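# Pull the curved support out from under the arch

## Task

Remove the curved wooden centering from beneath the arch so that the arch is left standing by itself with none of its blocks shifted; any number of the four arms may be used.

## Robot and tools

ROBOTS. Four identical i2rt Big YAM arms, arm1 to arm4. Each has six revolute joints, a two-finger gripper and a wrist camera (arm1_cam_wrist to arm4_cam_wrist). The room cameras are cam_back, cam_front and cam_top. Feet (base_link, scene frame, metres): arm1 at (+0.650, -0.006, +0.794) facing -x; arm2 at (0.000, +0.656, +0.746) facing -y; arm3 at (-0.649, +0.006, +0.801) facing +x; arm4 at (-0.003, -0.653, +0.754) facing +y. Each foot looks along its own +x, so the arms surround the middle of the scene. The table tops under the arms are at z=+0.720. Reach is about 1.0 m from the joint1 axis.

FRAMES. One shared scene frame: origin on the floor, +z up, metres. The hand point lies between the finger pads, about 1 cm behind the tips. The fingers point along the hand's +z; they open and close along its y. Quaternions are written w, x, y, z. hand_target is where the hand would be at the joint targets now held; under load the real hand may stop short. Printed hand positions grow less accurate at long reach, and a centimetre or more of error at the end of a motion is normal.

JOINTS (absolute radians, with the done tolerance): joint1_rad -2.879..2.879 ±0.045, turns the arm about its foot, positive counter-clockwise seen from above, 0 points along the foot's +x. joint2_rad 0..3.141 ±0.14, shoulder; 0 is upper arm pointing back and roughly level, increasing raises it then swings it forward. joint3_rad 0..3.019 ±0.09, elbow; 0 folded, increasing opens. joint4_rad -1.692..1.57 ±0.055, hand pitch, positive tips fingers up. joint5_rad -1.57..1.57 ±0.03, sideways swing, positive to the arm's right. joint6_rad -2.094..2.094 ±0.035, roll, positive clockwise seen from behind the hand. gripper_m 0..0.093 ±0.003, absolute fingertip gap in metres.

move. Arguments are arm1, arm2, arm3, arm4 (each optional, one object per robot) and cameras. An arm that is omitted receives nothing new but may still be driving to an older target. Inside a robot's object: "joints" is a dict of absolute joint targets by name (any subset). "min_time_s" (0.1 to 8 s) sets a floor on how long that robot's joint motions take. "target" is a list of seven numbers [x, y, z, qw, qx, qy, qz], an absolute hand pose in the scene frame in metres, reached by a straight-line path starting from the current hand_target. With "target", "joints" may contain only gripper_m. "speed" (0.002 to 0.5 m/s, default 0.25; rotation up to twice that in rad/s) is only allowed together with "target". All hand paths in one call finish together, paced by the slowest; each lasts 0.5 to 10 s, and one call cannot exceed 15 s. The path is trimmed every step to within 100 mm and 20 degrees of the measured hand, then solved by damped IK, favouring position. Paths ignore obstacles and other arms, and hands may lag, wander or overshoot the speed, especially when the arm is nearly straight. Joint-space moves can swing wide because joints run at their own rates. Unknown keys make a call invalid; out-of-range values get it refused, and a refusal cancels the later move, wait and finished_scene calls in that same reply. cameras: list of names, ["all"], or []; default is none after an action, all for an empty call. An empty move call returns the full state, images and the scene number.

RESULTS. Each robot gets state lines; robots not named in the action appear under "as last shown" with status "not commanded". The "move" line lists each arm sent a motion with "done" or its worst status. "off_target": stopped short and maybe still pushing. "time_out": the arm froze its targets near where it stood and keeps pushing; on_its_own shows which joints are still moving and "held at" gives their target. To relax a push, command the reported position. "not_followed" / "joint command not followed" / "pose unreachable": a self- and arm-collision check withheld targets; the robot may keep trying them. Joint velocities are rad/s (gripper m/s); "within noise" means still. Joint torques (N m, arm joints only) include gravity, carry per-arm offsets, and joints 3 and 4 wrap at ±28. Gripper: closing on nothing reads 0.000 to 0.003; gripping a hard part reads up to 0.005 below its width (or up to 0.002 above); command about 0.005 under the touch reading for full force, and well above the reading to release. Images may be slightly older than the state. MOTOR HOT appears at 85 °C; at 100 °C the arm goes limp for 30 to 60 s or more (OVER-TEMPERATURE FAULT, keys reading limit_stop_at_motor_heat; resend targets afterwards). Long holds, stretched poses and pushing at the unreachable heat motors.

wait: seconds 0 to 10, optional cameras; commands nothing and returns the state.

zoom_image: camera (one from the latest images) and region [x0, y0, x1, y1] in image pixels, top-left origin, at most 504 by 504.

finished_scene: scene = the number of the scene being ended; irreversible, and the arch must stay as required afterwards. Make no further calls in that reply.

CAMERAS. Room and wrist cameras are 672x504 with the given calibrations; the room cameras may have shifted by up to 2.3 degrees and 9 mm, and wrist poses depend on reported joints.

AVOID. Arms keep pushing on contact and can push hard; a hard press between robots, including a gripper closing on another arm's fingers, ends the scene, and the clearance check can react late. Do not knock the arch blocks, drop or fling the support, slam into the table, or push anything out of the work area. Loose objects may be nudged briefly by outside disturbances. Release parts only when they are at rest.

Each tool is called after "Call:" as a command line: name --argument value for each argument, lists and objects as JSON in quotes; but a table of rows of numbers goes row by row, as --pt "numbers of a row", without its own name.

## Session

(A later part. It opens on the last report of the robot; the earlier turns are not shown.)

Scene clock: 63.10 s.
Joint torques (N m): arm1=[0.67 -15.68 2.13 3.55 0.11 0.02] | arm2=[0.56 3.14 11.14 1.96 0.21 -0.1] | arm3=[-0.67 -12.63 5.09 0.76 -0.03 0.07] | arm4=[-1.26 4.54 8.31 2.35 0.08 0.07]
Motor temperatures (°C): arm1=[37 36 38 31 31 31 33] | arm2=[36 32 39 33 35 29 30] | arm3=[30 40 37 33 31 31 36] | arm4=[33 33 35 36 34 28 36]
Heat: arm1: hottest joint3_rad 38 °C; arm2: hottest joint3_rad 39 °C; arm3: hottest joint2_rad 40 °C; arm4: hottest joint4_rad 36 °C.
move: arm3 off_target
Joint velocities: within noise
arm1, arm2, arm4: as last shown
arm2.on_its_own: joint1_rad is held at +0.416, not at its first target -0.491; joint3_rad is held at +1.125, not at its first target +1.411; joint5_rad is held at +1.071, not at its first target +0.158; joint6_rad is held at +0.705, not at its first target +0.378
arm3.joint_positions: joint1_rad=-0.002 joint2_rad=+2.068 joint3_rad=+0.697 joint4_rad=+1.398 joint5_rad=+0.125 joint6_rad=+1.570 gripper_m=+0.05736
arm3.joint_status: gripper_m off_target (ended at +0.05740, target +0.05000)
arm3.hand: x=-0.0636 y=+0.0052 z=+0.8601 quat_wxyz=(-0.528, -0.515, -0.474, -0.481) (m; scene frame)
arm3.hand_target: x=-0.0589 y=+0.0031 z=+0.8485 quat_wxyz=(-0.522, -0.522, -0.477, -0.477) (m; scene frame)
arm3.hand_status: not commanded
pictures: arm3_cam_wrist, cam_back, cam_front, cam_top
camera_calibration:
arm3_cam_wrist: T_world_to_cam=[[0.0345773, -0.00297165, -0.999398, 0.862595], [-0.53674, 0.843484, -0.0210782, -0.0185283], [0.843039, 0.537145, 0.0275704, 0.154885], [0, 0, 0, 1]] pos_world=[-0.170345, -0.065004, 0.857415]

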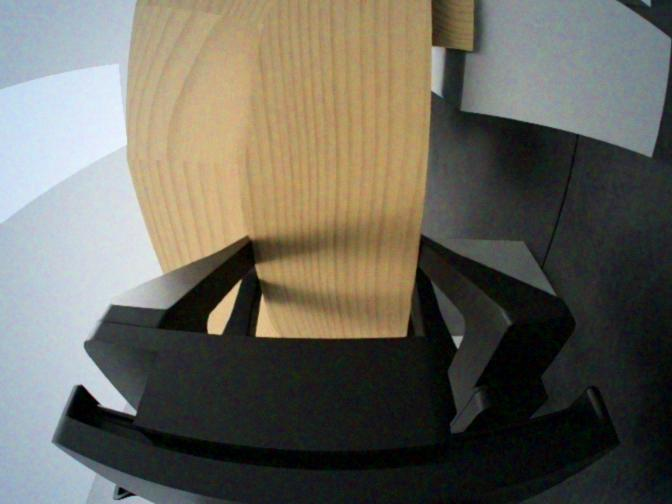

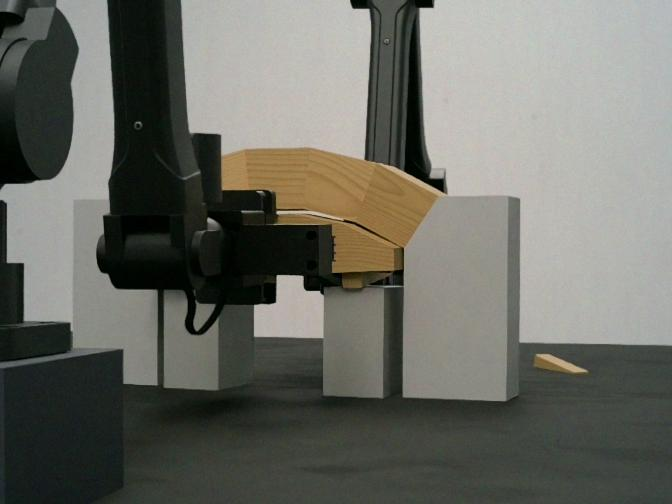

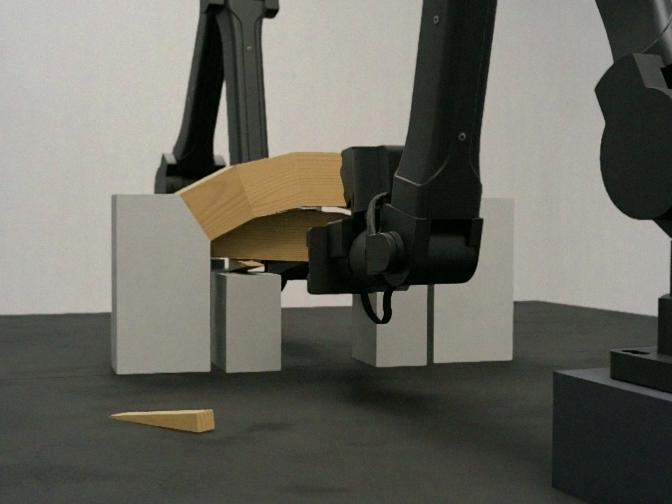

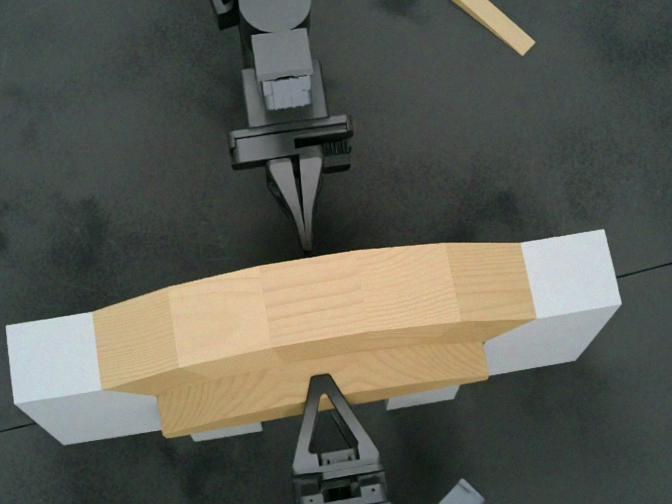

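Call:
move --arm3 '{"target": [-0.16, 0.0125, 0.868, 0.522, 0.522, 0.477, 0.477], "speed": 0.05, "joints": {"gripper_m": 0.048}}' --cameras '["arm3_cam_wrist", "cam_top", "cam_back", "cam_front", "arm1_cam_wrist"]'

Scene clock: 66.10 s.
Joint torques (N m): arm1=[0.67 -15.5 2.13 3.59 0.12 0.02] | arm2=[0.67 3.31 11.11 2.02 0.21 -0.12] | arm3=[0.67 -15.27 1.62 3.4 0.31 0.1] | arm4=[-1.14 4.89 8.17 2.45 0.05 0.06]
Motor temperatures (°C): arm1=[37 36 38 31 31 31 33] | arm2=[36 32 39 33 35 29 30] | arm3=[30 40 36 33 31 31 37] | arm4=[33 33 35 36 34 28 36]
Heat: arm1: hottest joint3_rad 38 °C; arm2: hottest joint3_rad 39 °C; arm3: hottest joint2_rad 40 °C; arm4: hottest joint4_rad 36 °C.
move: arm3 off_target
Joint velocities: within noise
arm1, arm2, arm4: as last shown
arm2.on_its_own: joint1_rad is held at +0.416, not at its first target -0.491; joint3_rad is held at +1.125, not at its first target +1.411; joint5_rad is held at +1.071, not at its first target +0.158; joint6_rad is held at +0.705, not at its first target +0.378
arm3.joint_positions: joint1_rad=+0.021 joint2_rad=+2.024 joint3_rad=+0.422 joint4_rad=+1.509 joint5_rad=+0.156 joint6_rad=+1.568 gripper_m=+0.05736
arm3.joint_status: gripper_m off_target (ended at +0.05736, target +0.04800)
arm3.hand: x=-0.1664 y=+0.0073 z=+0.8338 quat_wxyz=(-0.503, -0.543, -0.504, -0.445) (m; scene frame)
arm3.hand_target: x=-0.1606 y=+0.0124 z=+0.8671 quat_wxyz=(-0.521, -0.523, -0.478, -0.477) (m; scene frame)
arm3.hand_status: off_target (0.035 m and 5.8 deg from the pose sent, 0.097 m and 1.2 deg at the start; a joint's target at an end of its range on 22 of 82 steps)
pictures: arm1_cam_wrist, arm3_cam_wrist, cam_back, cam_front, cam_top
camera_calibration:
arm1_cam_wrist: T_world_to_cam=[[0.117312, 0.992955, 0.0166745, -0.00309539], [0.604295, -0.0580497, -0.794643, 0.648306], [-0.788077, 0.103298, -0.606847, 0.694426], [0, 0, 0, 1]] pos_world=[0.155856, -0.0310249, 0.936634]
arm3_cam_wrist: T_world_to_cam=[[-0.0861109, -0.0111403, -0.996223, 0.817256], [-0.528743, 0.848009, 0.0362203, -0.122462], [0.844402, 0.529865, -0.0789131, 0.330192], [0, 0, 0, 1]] pos_world=[-0.273192, -0.062004, 0.844662]

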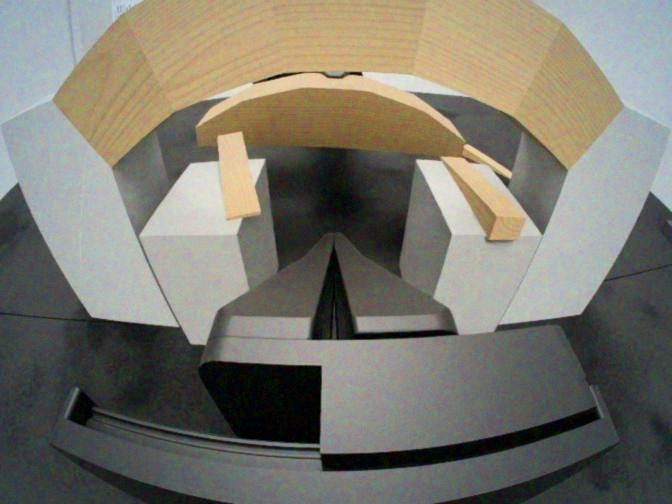

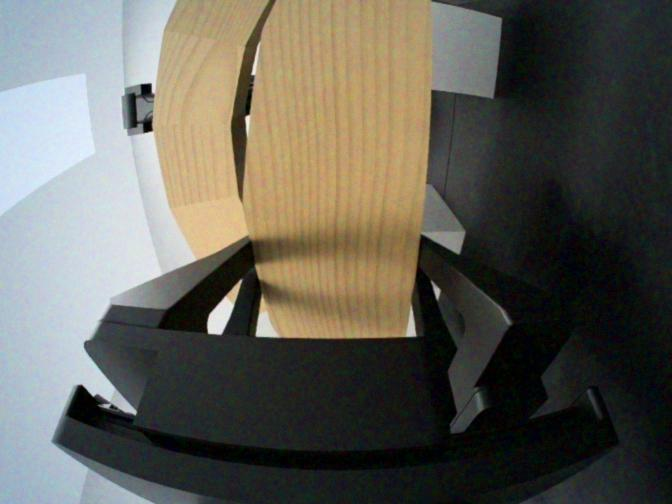

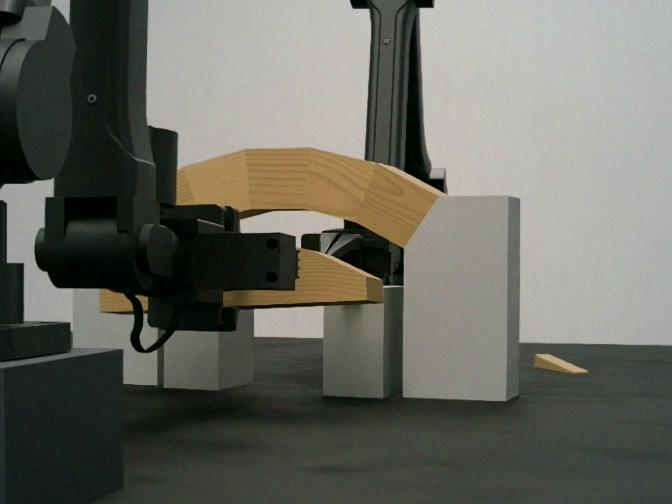

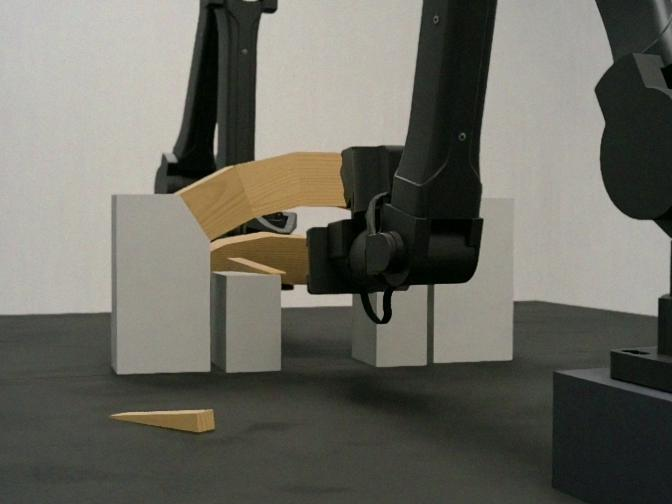

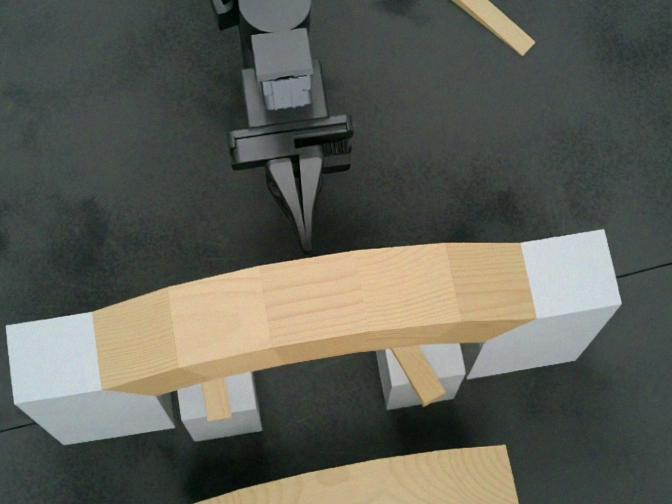

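Call:
move --arm3 '{"target": [-0.25, 0.0, 0.93, 0.2706, 0.653, 0.653, 0.2706], "speed": 0.15}'

Call:
move --arm3 '{"target": [-0.28, 0.0, 0.88, 0.0, 0.7071, 0.7071, 0.0], "speed": 0.15}' --cameras '["arm3_cam_wrist", "cam_back", "cam_front", "arm4_cam_wrist"]'

Scene clock: 70.13 s.
Joint torques (N m): arm1=[0.73 -15.5 2.13 3.56 0.11 0.02] | arm2=[0.56 3.55 11.08 1.95 0.22 -0.11] | arm3=[-0.97 -7.41 16.58 0.9 0.06 -0.1] | arm4=[-1.03 4.78 8.25 2.3 0.06 0.07]
Motor temperatures (°C): arm1=[37 37 38 31 31 31 33] | arm2=[36 32 39 33 34 29 30] | arm3=[30 40 38 33 31 31 37] | arm4=[33 32 35 36 34 28 36]
Heat: arm1: hottest joint3_rad 38 °C; arm2: hottest joint3_rad 39 °C; arm3: hottest joint2_rad 40 °C; arm4: hottest joint4_rad 36 °C.
move: arm3 off_target
Joint velocities: within noise
arm1, arm2, arm4: as last shown
arm2.on_its_own: joint1_rad is held at +0.416, not at its first target -0.491; joint3_rad is held at +1.125, not at its first target +1.411; joint5_rad is held at +1.071, not at its first target +0.158; joint6_rad is held at +0.705, not at its first target +0.378
arm3.joint_positions: joint1_rad=-0.052 joint2_rad=+1.054 joint3_rad=+0.442 joint4_rad=-0.282 joint5_rad=-0.018 joint6_rad=+1.568 gripper_m=+0.05736
arm3.joint_status: not commanded
arm3.hand: x=-0.2867 y=+0.0040 z=+0.8789 quat_wxyz=(-0.231, -0.669, -0.667, -0.234) (m; scene frame)
arm3.hand_target: x=-0.2540 y=+0.0001 z=+0.9306 quat_wxyz=(-0.271, -0.653, -0.653, -0.270) (m; scene frame)
arm3.hand_status: off_target (0.063 m and 6.7 deg from the pose sent, 0.128 m and 39.6 deg at the start)
pictures: none

Scene clock: 73.47 s.
Joint torques (N m): arm1=[0.67 -15.74 2.15 3.59 0.11 0.01] | arm2=[0.67 3.31 11.03 1.99 0.21 -0.11] | arm3=[-0.62 -9.29 14.22 -0.76 0.36 -0.02] | arm4=[-1.14 4.89 8.21 2.17 0.05 0.07]
Motor temperatures (°C): arm1=[37 37 38 31 31 31 33] | arm2=[36 32 40 33 34 29 30] | arm3=[30 40 39 32 31 31 37] | arm4=[33 32 36 36 34 28 36]
Heat: arm1: hottest joint3_rad 38 °C; arm2: hottest joint3_rad 40 °C; arm3: hottest joint2_rad 40 °C; arm4: hottest joint3_rad 36 °C.
move: arm3 off_target
Joint velocities: within noise
arm1, arm2, arm4: as last shown
arm2.on_its_own: joint1_rad is held at +0.416, not at its first target -0.491; joint3_rad is held at +1.125, not at its first target +1.411; joint5_rad is held at +1.071, not at its first target +0.158; joint6_rad is held at +0.705, not at its first target +0.378
arm3.joint_positions: joint1_rad=-0.052 joint2_rad=+1.414 joint3_rad=+0.845 joint4_rad=-1.045 joint5_rad=-0.010 joint6_rad=+1.562 gripper_m=+0.05736
arm3.joint_status: not commanded
arm3.hand: x=-0.3079 y=+0.0027 z=+0.8602 quat_wxyz=(+0.019, -0.709, -0.705, +0.017) (m; scene frame)
arm3.hand_target: x=-0.2814 y=+0.0001 z=+0.8804 quat_wxyz=(+0.000, -0.707, -0.707, +0.000) (m; scene frame)
arm3.hand_status: off_target (0.034 m and 2.9 deg from the pose sent, 0.008 m and 38.4 deg at the start)
pictures: arm3_cam_wrist, arm4_cam_wrist, cam_back, cam_front
camera_calibration:
arm3_cam_wrist: T_world_to_cam=[[-0.999274, 0.0105442, 0.0366127, -0.338282], [0.0307477, 0.790648, 0.611498, -0.516784], [-0.0225, 0.61218, -0.790398, 0.799158], [0, 0, 0, 1]] pos_world=[-0.304165, -0.0770673, 0.960051]

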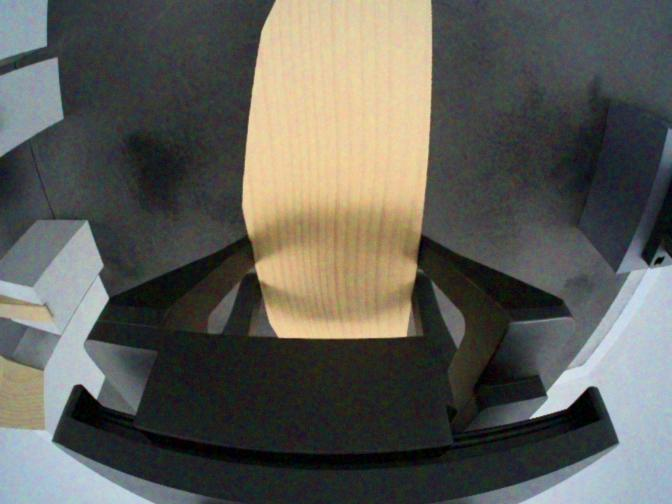

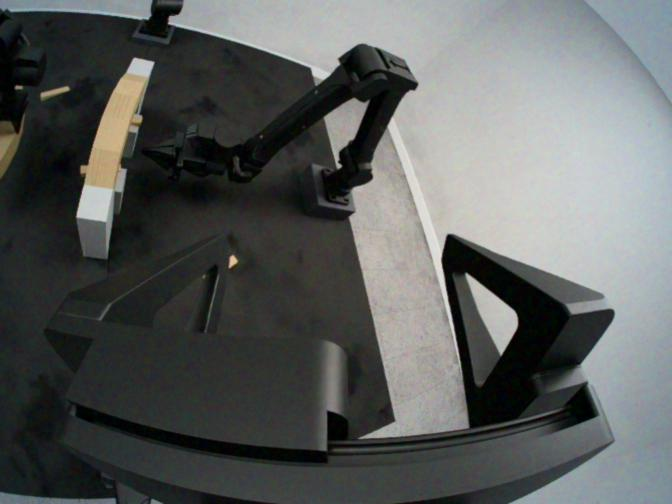

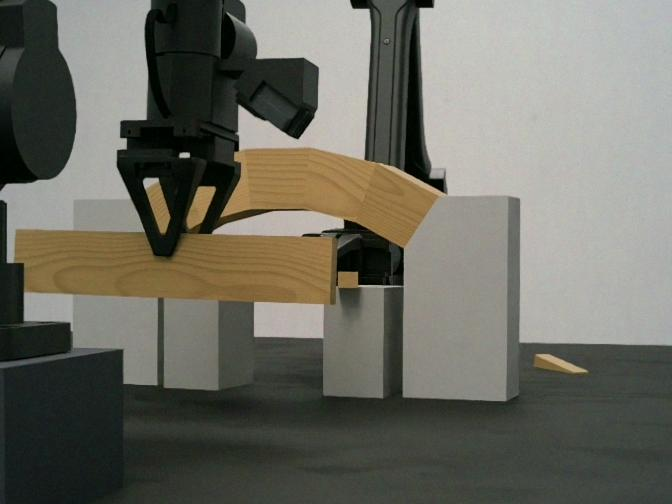

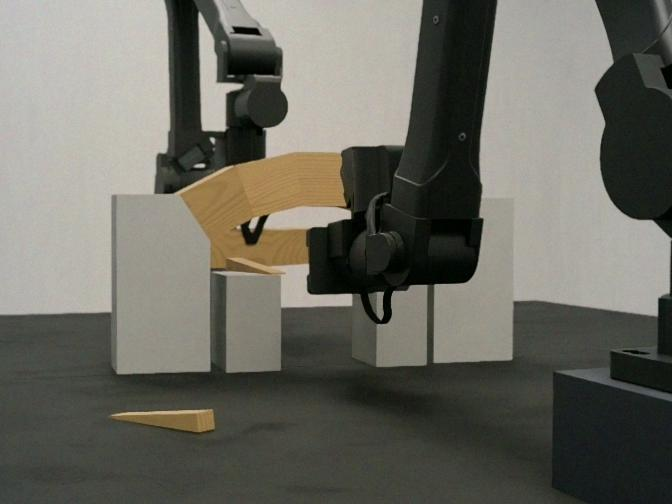

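Call:
move --arm3 '{"target": [-0.28, 0.0, 0.805, 0.0, 0.7071, 0.7071, 0.0], "speed": 0.1}' --cameras '["cam_back"]'

Scene clock: 75.17 s.
Joint torques (N m): arm1=[0.67 -15.56 2.13 3.58 0.12 0.01] | arm2=[0.56 3.25 11.1 1.96 0.21 -0.1] | arm3=[-0.62 -10.81 8.18 0.21 0.34 -0.01] | arm4=[-0.62 4.78 8.18 2.48 0.05 0.07]
Motor temperatures (°C): arm1=[37 37 38 31 30 31 33] | arm2=[36 32 40 33 34 29 30] | arm3=[30 40 39 32 31 31 37] | arm4=[33 32 36 36 34 28 36]
Heat: arm1: hottest joint3_rad 38 °C; arm2: hottest joint3_rad 40 °C; arm3: hottest joint2_rad 40 °C; arm4: hottest joint3_rad 36 °C.
move: arm3 done
Joint velocities: within noise
arm1, arm2: as last shown
arm2.on_its_own: joint1_rad is held at +0.416, not at its first target -0.491; joint3_rad is held at +1.125, not at its first target +1.411; joint5_rad is held at +1.071, not at its first target +0.158; joint6_rad is held at +0.705, not at its first target +0.378
arm3.joint_positions: joint1_rad=-0.052 joint2_rad=+1.554 joint3_rad=+0.811 joint4_rad=-0.842 joint5_rad=-0.009 joint6_rad=+1.562 gripper_m=+0.05736
arm3.joint_status: not commanded
arm3.hand: x=-0.2883 y=+0.0019 z=+0.8021 quat_wxyz=(+0.009, -0.709, -0.705, +0.007) (m; scene frame)
arm3.hand_target: x=-0.2800 y=+0.0000 z=+0.8052 quat_wxyz=(+0.000, -0.707, -0.707, +0.000) (m; scene frame)
arm3.hand_status: done (0.009 m and 1.3 deg from the pose sent, 0.062 m and 2.9 deg at the start)
arm4.joint_positions: joint1_rad=-0.377 joint2_rad=+0.615 joint3_rad=+1.493 joint4_rad=-1.274 joint5_rad=+0.157 joint6_rad=-0.616 gripper_m=+0.09396
arm4.joint_status: not commanded
arm4.hand: x=+0.0978 y=-0.4603 z=+1.3602 quat_wxyz=(-0.554, +0.623, -0.545, -0.090) (m; scene frame)
arm4.hand_target: x=+0.0963 y=-0.4637 z=+1.3683 quat_wxyz=(-0.562, +0.618, -0.542, -0.093) (m; scene frame)
arm4.hand_status: not commanded
pictures: cam_back

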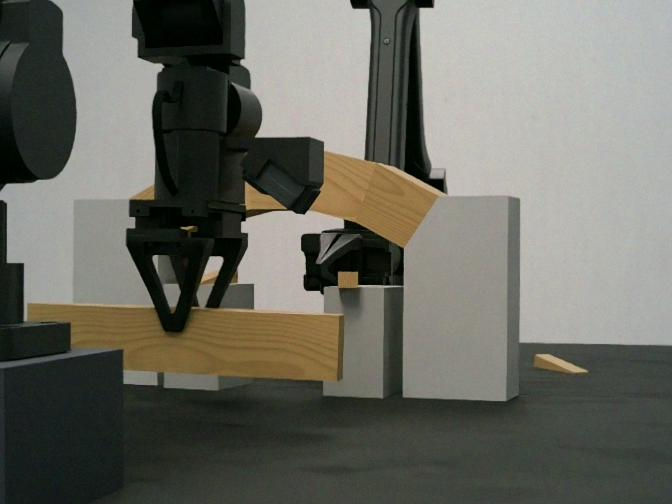

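Call:
move --arm3 '{"target": [-0.28, 0.0, 0.772, 0.0, 0.7071, 0.7071, 0.0], "speed": 0.06}'

Call:
move --arm3 '{"target": [-0.28, 0.0, 0.762, 0.0, 0.7071, 0.7071, 0.0], "speed": 0.02}' --cameras '["cam_back", "arm3_cam_wrist"]'

Scene clock: 76.60 s.
Joint torques (N m): arm1=[0.67 -15.62 2.11 3.59 0.12 0.01] | arm2=[0.56 3.31 11.1 1.95 0.21 -0.11] | arm3=[-0.56 -10.93 7.28 0.25 0.33 -0.02] | arm4=[-0.91 4.6 8.23 2.22 0.03 0.06]
Motor temperatures (°C): arm1=[37 37 38 31 30 31 33] | arm2=[36 32 40 33 34 29 29] | arm3=[30 40 39 32 31 31 37] | arm4=[33 32 36 36 34 28 36]
Heat: arm1: hottest joint3_rad 38 °C; arm2: hottest joint3_rad 40 °C; arm3: hottest joint2_rad 40 °C; arm4: hottest joint3_rad 36 °C.
move: arm3 done
Joint velocities: within noise
arm1.joint_positions: joint1_rad=+0.099 joint2_rad=+2.033 joint3_rad=+0.717 joint4_rad=+1.278 joint5_rad=+0.177 joint6_rad=-0.001 gripper_m=+0.00014
arm1.joint_status: not commanded
arm1.hand: x=+0.0569 y=-0.0191 z=+0.8566 quat_wxyz=(-0.042, +0.718, -0.032, -0.694) (m; scene frame)
arm1.hand_target: x=+0.0598 y=-0.0278 z=+0.8698 quat_wxyz=(-0.032, +0.706, -0.032, -0.706) (m; scene frame)
arm1.hand_status: not commanded
arm2, arm4: as last shown
arm2.on_its_own: joint1_rad is held at +0.416, not at its first target -0.491; joint3_rad is held at +1.125, not at its first target +1.411; joint5_rad is held at +1.071, not at its first target +0.158; joint6_rad is held at +0.705, not at its first target +0.378
arm3.joint_positions: joint1_rad=-0.052 joint2_rad=+1.625 joint3_rad=+0.786 joint4_rad=-0.741 joint5_rad=-0.009 joint6_rad=+1.562 gripper_m=+0.05736
arm3.joint_status: not commanded
arm3.hand: x=-0.2864 y=+0.0017 z=+0.7712 quat_wxyz=(+0.007, -0.709, -0.705, +0.005) (m; scene frame)
arm3.hand_target: x=-0.2800 y=+0.0000 z=+0.7721 quat_wxyz=(+0.000, -0.707, -0.707, +0.000) (m; scene frame)
arm3.hand_status: done (0.007 m and 1.0 deg from the pose sent, 0.031 m and 1.3 deg at the start)
pictures: none

Scene clock: 77.60 s.
Joint torques (N m): arm1=[0.73 -15.5 2.13 3.6 0.12 0.02] | arm2=[0.73 3.49 11.03 1.99 0.21 -0.11] | arm3=[-0.5 -10.93 6.9 0.31 0.32 -0.02] | arm4=[-0.62 5.13 8.28 2.25 0.07 0.13]
Motor temperatures (°C): arm1=[37 37 38 31 30 31 33] | arm2=[36 32 40 33 34 29 29] | arm3=[30 40 39 32 31 31 37] | arm4=[33 32 36 36 34 28 36]
Heat: arm1: hottest joint3_rad 38 °C; arm2: hottest joint3_rad 40 °C; arm3: hottest joint2_rad 40 °C; arm4: hottest joint3_rad 36 °C.
move: arm3 done
Joint velocities: within noise
arm1, arm2, arm4: as last shown
arm2.on_its_own: joint1_rad is held at +0.416, not at its first target -0.491; joint3_rad is held at +1.125, not at its first target +1.411; joint5_rad is held at +1.071, not at its first target +0.158; joint6_rad is held at +0.705, not at its first target +0.378
arm3.joint_positions: joint1_rad=-0.052 joint2_rad=+1.646 joint3_rad=+0.780 joint4_rad=-0.711 joint5_rad=-0.009 joint6_rad=+1.562 gripper_m=+0.05736
arm3.joint_status: not commanded
arm3.hand: x=-0.2855 y=+0.0016 z=+0.7625 quat_wxyz=(+0.006, -0.709, -0.705, +0.004) (m; scene frame)
arm3.hand_target: x=-0.2801 y=+0.0001 z=+0.7620 quat_wxyz=(+0.000, -0.707, -0.707, +0.000) (m; scene frame)
arm3.hand_status: done (0.006 m and 0.8 deg from the pose sent, 0.011 m and 1.0 deg at the start)
pictures: arm3_cam_wrist, cam_back
camera_calibration:
arm3_cam_wrist: T_world_to_cam=[[-0.999947, 0.0102836, -0.000427508, -0.284305], [0.0078778, 0.791426, 0.611214, -0.463149], [0.00662381, 0.611179, -0.791465, 0.732254], [0, 0, 0, 1]] pos_world=[-0.285492, -0.0780667, 0.862515]

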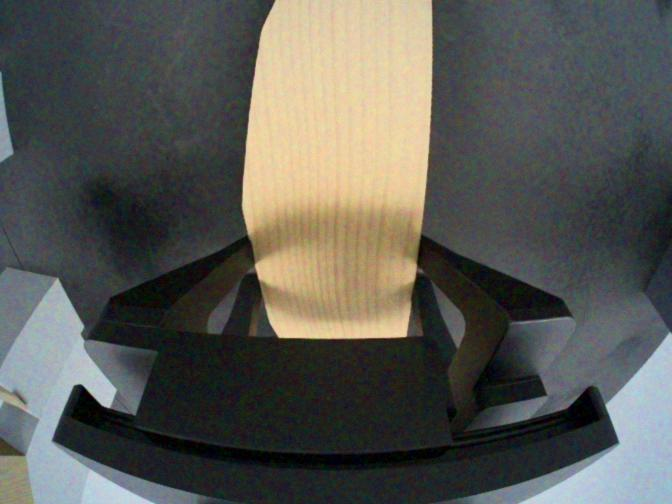

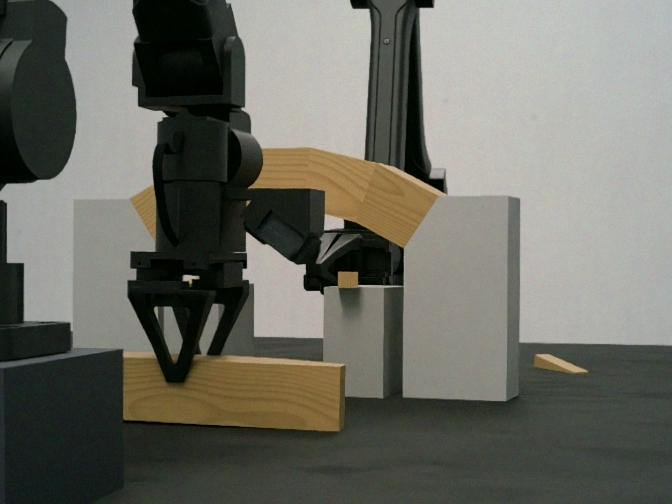

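Call:
move --arm3 '{"target": [-0.28, 0.0, 0.754, 0.0, 0.7071, 0.7071, 0.0], "speed": 0.02}' --cameras '["cam_back"]'

Scene clock: 78.73 s.
Joint torques (N m): arm1=[0.73 -15.68 2.11 3.55 0.12 0.02] | arm2=[0.56 3.31 11.11 1.98 0.23 -0.12] | arm3=[-0.44 -9.82 6.42 0.75 0.21 -0.02] | arm4=[-0.73 5.01 8.18 2.33 0.03 0.08]
Motor temperatures (°C): arm1=[37 37 38 31 30 31 33] | arm2=[36 32 40 33 34 29 29] | arm3=[30 40 39 32 31 31 37] | arm4=[33 32 36 36 34 28 36]
Heat: arm1: hottest joint3_rad 38 °C; arm2: hottest joint3_rad 40 °C; arm3: hottest joint2_rad 40 °C; arm4: hottest joint3_rad 36 °C.
move: arm3 done
Joint velocities: within noise
arm1, arm4: as last shown
arm2.joint_positions: joint1_rad=+0.423 joint2_rad=+0.478 joint3_rad=+1.102 joint4_rad=-1.109 joint5_rad=+1.076 joint6_rad=+0.714 gripper_m=+0.09396
arm2.joint_status: not commanded
arm2.on_its_own: joint1_rad is held at +0.416, not at its first target -0.491; joint3_rad is held at +1.125, not at its first target +1.411; joint5_rad is held at +1.071, not at its first target +0.158; joint6_rad is held at +0.705, not at its first target +0.378
arm2.hand: x=-0.0816 y=+0.4468 z=+1.2616 quat_wxyz=(-0.327, -0.753, -0.208, +0.532) (m; scene frame)
arm2.hand_target: x=-0.0848 y=+0.4533 z=+1.2730 quat_wxyz=(-0.337, -0.751, -0.201, +0.532) (m; scene frame)
arm2.hand_status: not commanded
arm3.joint_positions: joint1_rad=-0.052 joint2_rad=+1.652 joint3_rad=+0.780 joint4_rad=-0.698 joint5_rad=-0.007 joint6_rad=+1.562 gripper_m=+0.05736
arm3.joint_status: not commanded
arm3.hand: x=-0.2831 y=+0.0011 z=+0.7605 quat_wxyz=(+0.002, -0.709, -0.705, +0.002) (m; scene frame)
arm3.hand_target: x=-0.2802 y=+0.0001 z=+0.7542 quat_wxyz=(+0.000, -0.707, -0.707, +0.000) (m; scene frame)
arm3.hand_status: done (0.007 m and 0.5 deg from the pose sent, 0.010 m and 0.8 deg at the start)
pictures: cam_back

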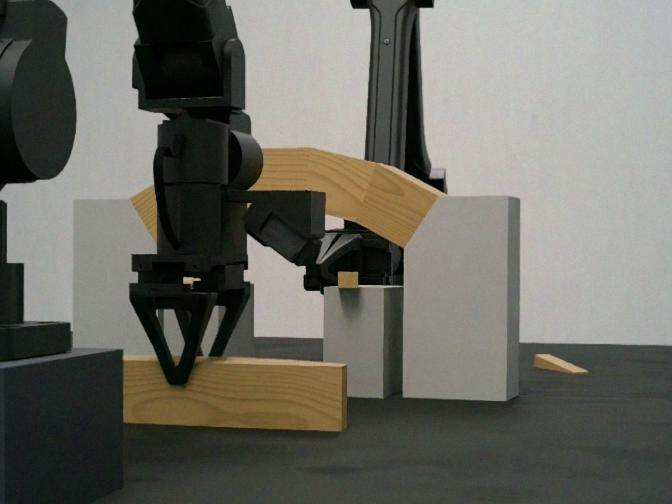

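Call:
move --arm3 '{"joints": {"gripper_m": 0.08}}'

Call:
move --arm3 '{"target": [-0.29, 0.0, 0.86, 0.0, 0.7071, 0.7071, 0.0], "speed": 0.1}' --cameras '["cam_back", "arm3_cam_wrist", "cam_top", "cam_front"]'

Scene clock: 79.53 s.
Joint torques (N m): arm1=[0.73 -15.62 2.11 3.55 0.13 0.01] | arm2=[0.44 3.19 11.07 1.98 0.22 -0.12] | arm3=[-0.44 -9.88 6.43 0.29 0.23 -0.02] | arm4=[-1.08 4.37 8.28 2.39 0.09 0.08]
Motor temperatures (°C): arm1=[37 38 38 31 30 31 33] | arm2=[36 32 40 33 34 29 29] | arm3=[30 40 39 32 31 31 37] | arm4=[33 32 36 36 34 28 36]
Heat: arm1: hottest joint2_rad 38 °C; arm2: hottest joint3_rad 40 °C; arm3: hottest joint2_rad 40 °C; arm4: hottest joint3_rad 36 °C.
move: arm3 done
Joint velocities: within noise
arm1, arm2, arm4: as last shown
arm2.on_its_own: joint1_rad is held at +0.416, not at its first target -0.491; joint3_rad is held at +1.125, not at its first target +1.411; joint5_rad is held at +1.071, not at its first target +0.158; joint6_rad is held at +0.705, not at its first target +0.378
arm3.joint_positions: joint1_rad=-0.052 joint2_rad=+1.652 joint3_rad=+0.780 joint4_rad=-0.686 joint5_rad=-0.007 joint6_rad=+1.562 gripper_m=+0.07987
arm3.joint_status: all done
arm3.hand: x=-0.2804 y=+0.0011 z=+0.7603 quat_wxyz=(-0.002, -0.709, -0.705, -0.002) (m; scene frame)
arm3.hand_target: x=-0.2802 y=+0.0001 z=+0.7542 quat_wxyz=(+0.000, -0.707, -0.707, +0.000) (m; scene frame)
arm3.hand_status: not commanded
pictures: none

Scene clock: 81.37 s.
Joint torques (N m): arm1=[0.67 -15.62 2.13 3.55 0.12 0.02] | arm2=[0.5 3.25 11.11 1.98 0.2 -0.11] | arm3=[-0.56 -10.93 11.88 -0.72 0.24 -0.04] | arm4=[-0.79 4.48 8.24 2.18 0.04 0.06]
Motor temperatures (°C): arm1=[37 38 37 31 30 31 33] | arm2=[36 32 40 33 34 29 29] | arm3=[30 40 40 32 31 31 37] | arm4=[33 32 36 36 34 28 36]
Heat: arm1: hottest joint2_rad 38 °C; arm2: hottest joint3_rad 40 °C; arm3: hottest joint2_rad 40 °C; arm4: hottest joint3_rad 36 °C.
move: arm3 off_target
Joint velocities: within noise
arm1, arm2, arm4: as last shown
arm2.on_its_own: joint1_rad is held at +0.416, not at its first target -0.491; joint3_rad is held at +1.125, not at its first target +1.411; joint5_rad is held at +1.071, not at its first target +0.158; joint6_rad is held at +0.705, not at its first target +0.378
arm3.joint_positions: joint1_rad=-0.052 joint2_rad=+1.439 joint3_rad=+0.814 joint4_rad=-0.985 joint5_rad=-0.007 joint6_rad=+1.562 gripper_m=+0.07994
arm3.joint_status: not commanded
arm3.hand: x=-0.3096 y=+0.0021 z=+0.8420 quat_wxyz=(+0.017, -0.709, -0.705, +0.016) (m; scene frame)
arm3.hand_target: x=-0.2907 y=+0.0001 z=+0.8602 quat_wxyz=(+0.000, -0.707, -0.707, +0.000) (m; scene frame)
arm3.hand_status: off_target (0.027 m and 2.7 deg from the pose sent, 0.100 m and 0.4 deg at the start)
pictures: arm3_cam_wrist, cam_back, cam_front, cam_top
camera_calibration:
arm3_cam_wrist: T_world_to_cam=[[-0.999395, 0.0105357, 0.0331583, -0.336504], [0.0285721, 0.792342, 0.609407, -0.504045], [-0.0198522, 0.609986, -0.792164, 0.787374], [0, 0, 0, 1]] pos_world=[-0.306268, -0.0773654, 0.942056]

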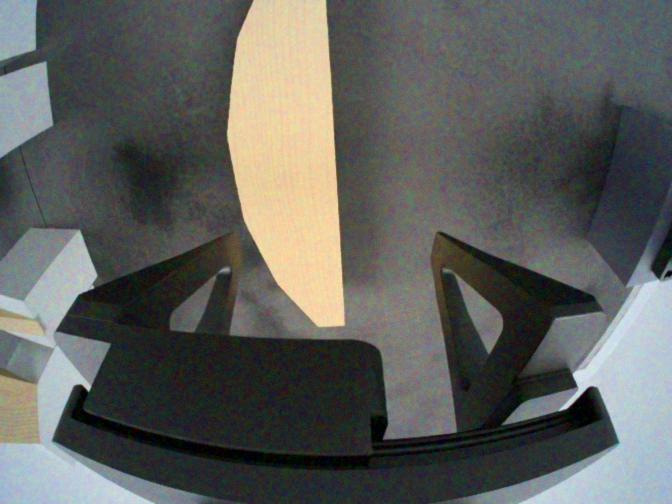

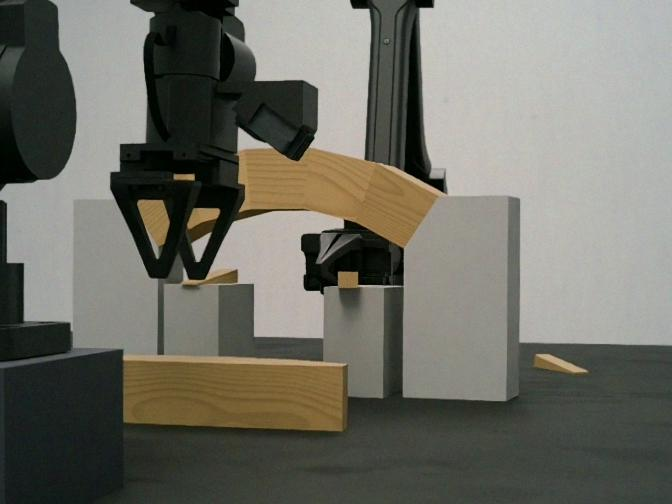

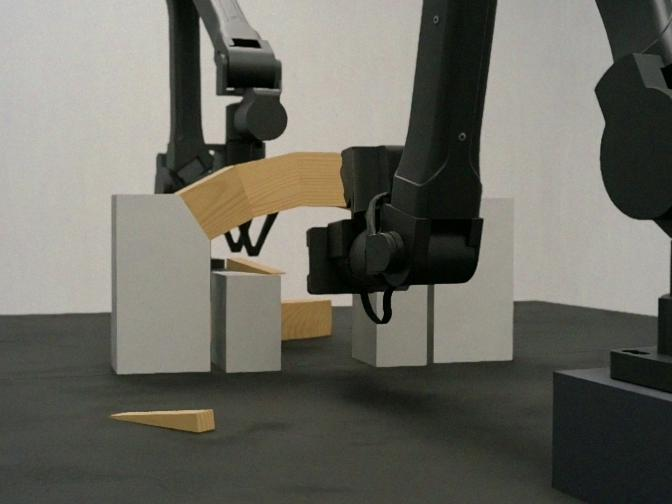

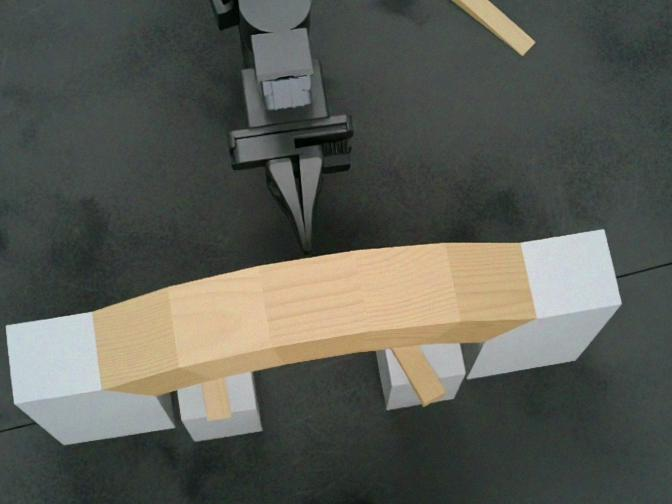

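Call:
finished_scene --scene 1

The scene is finished: the task was done.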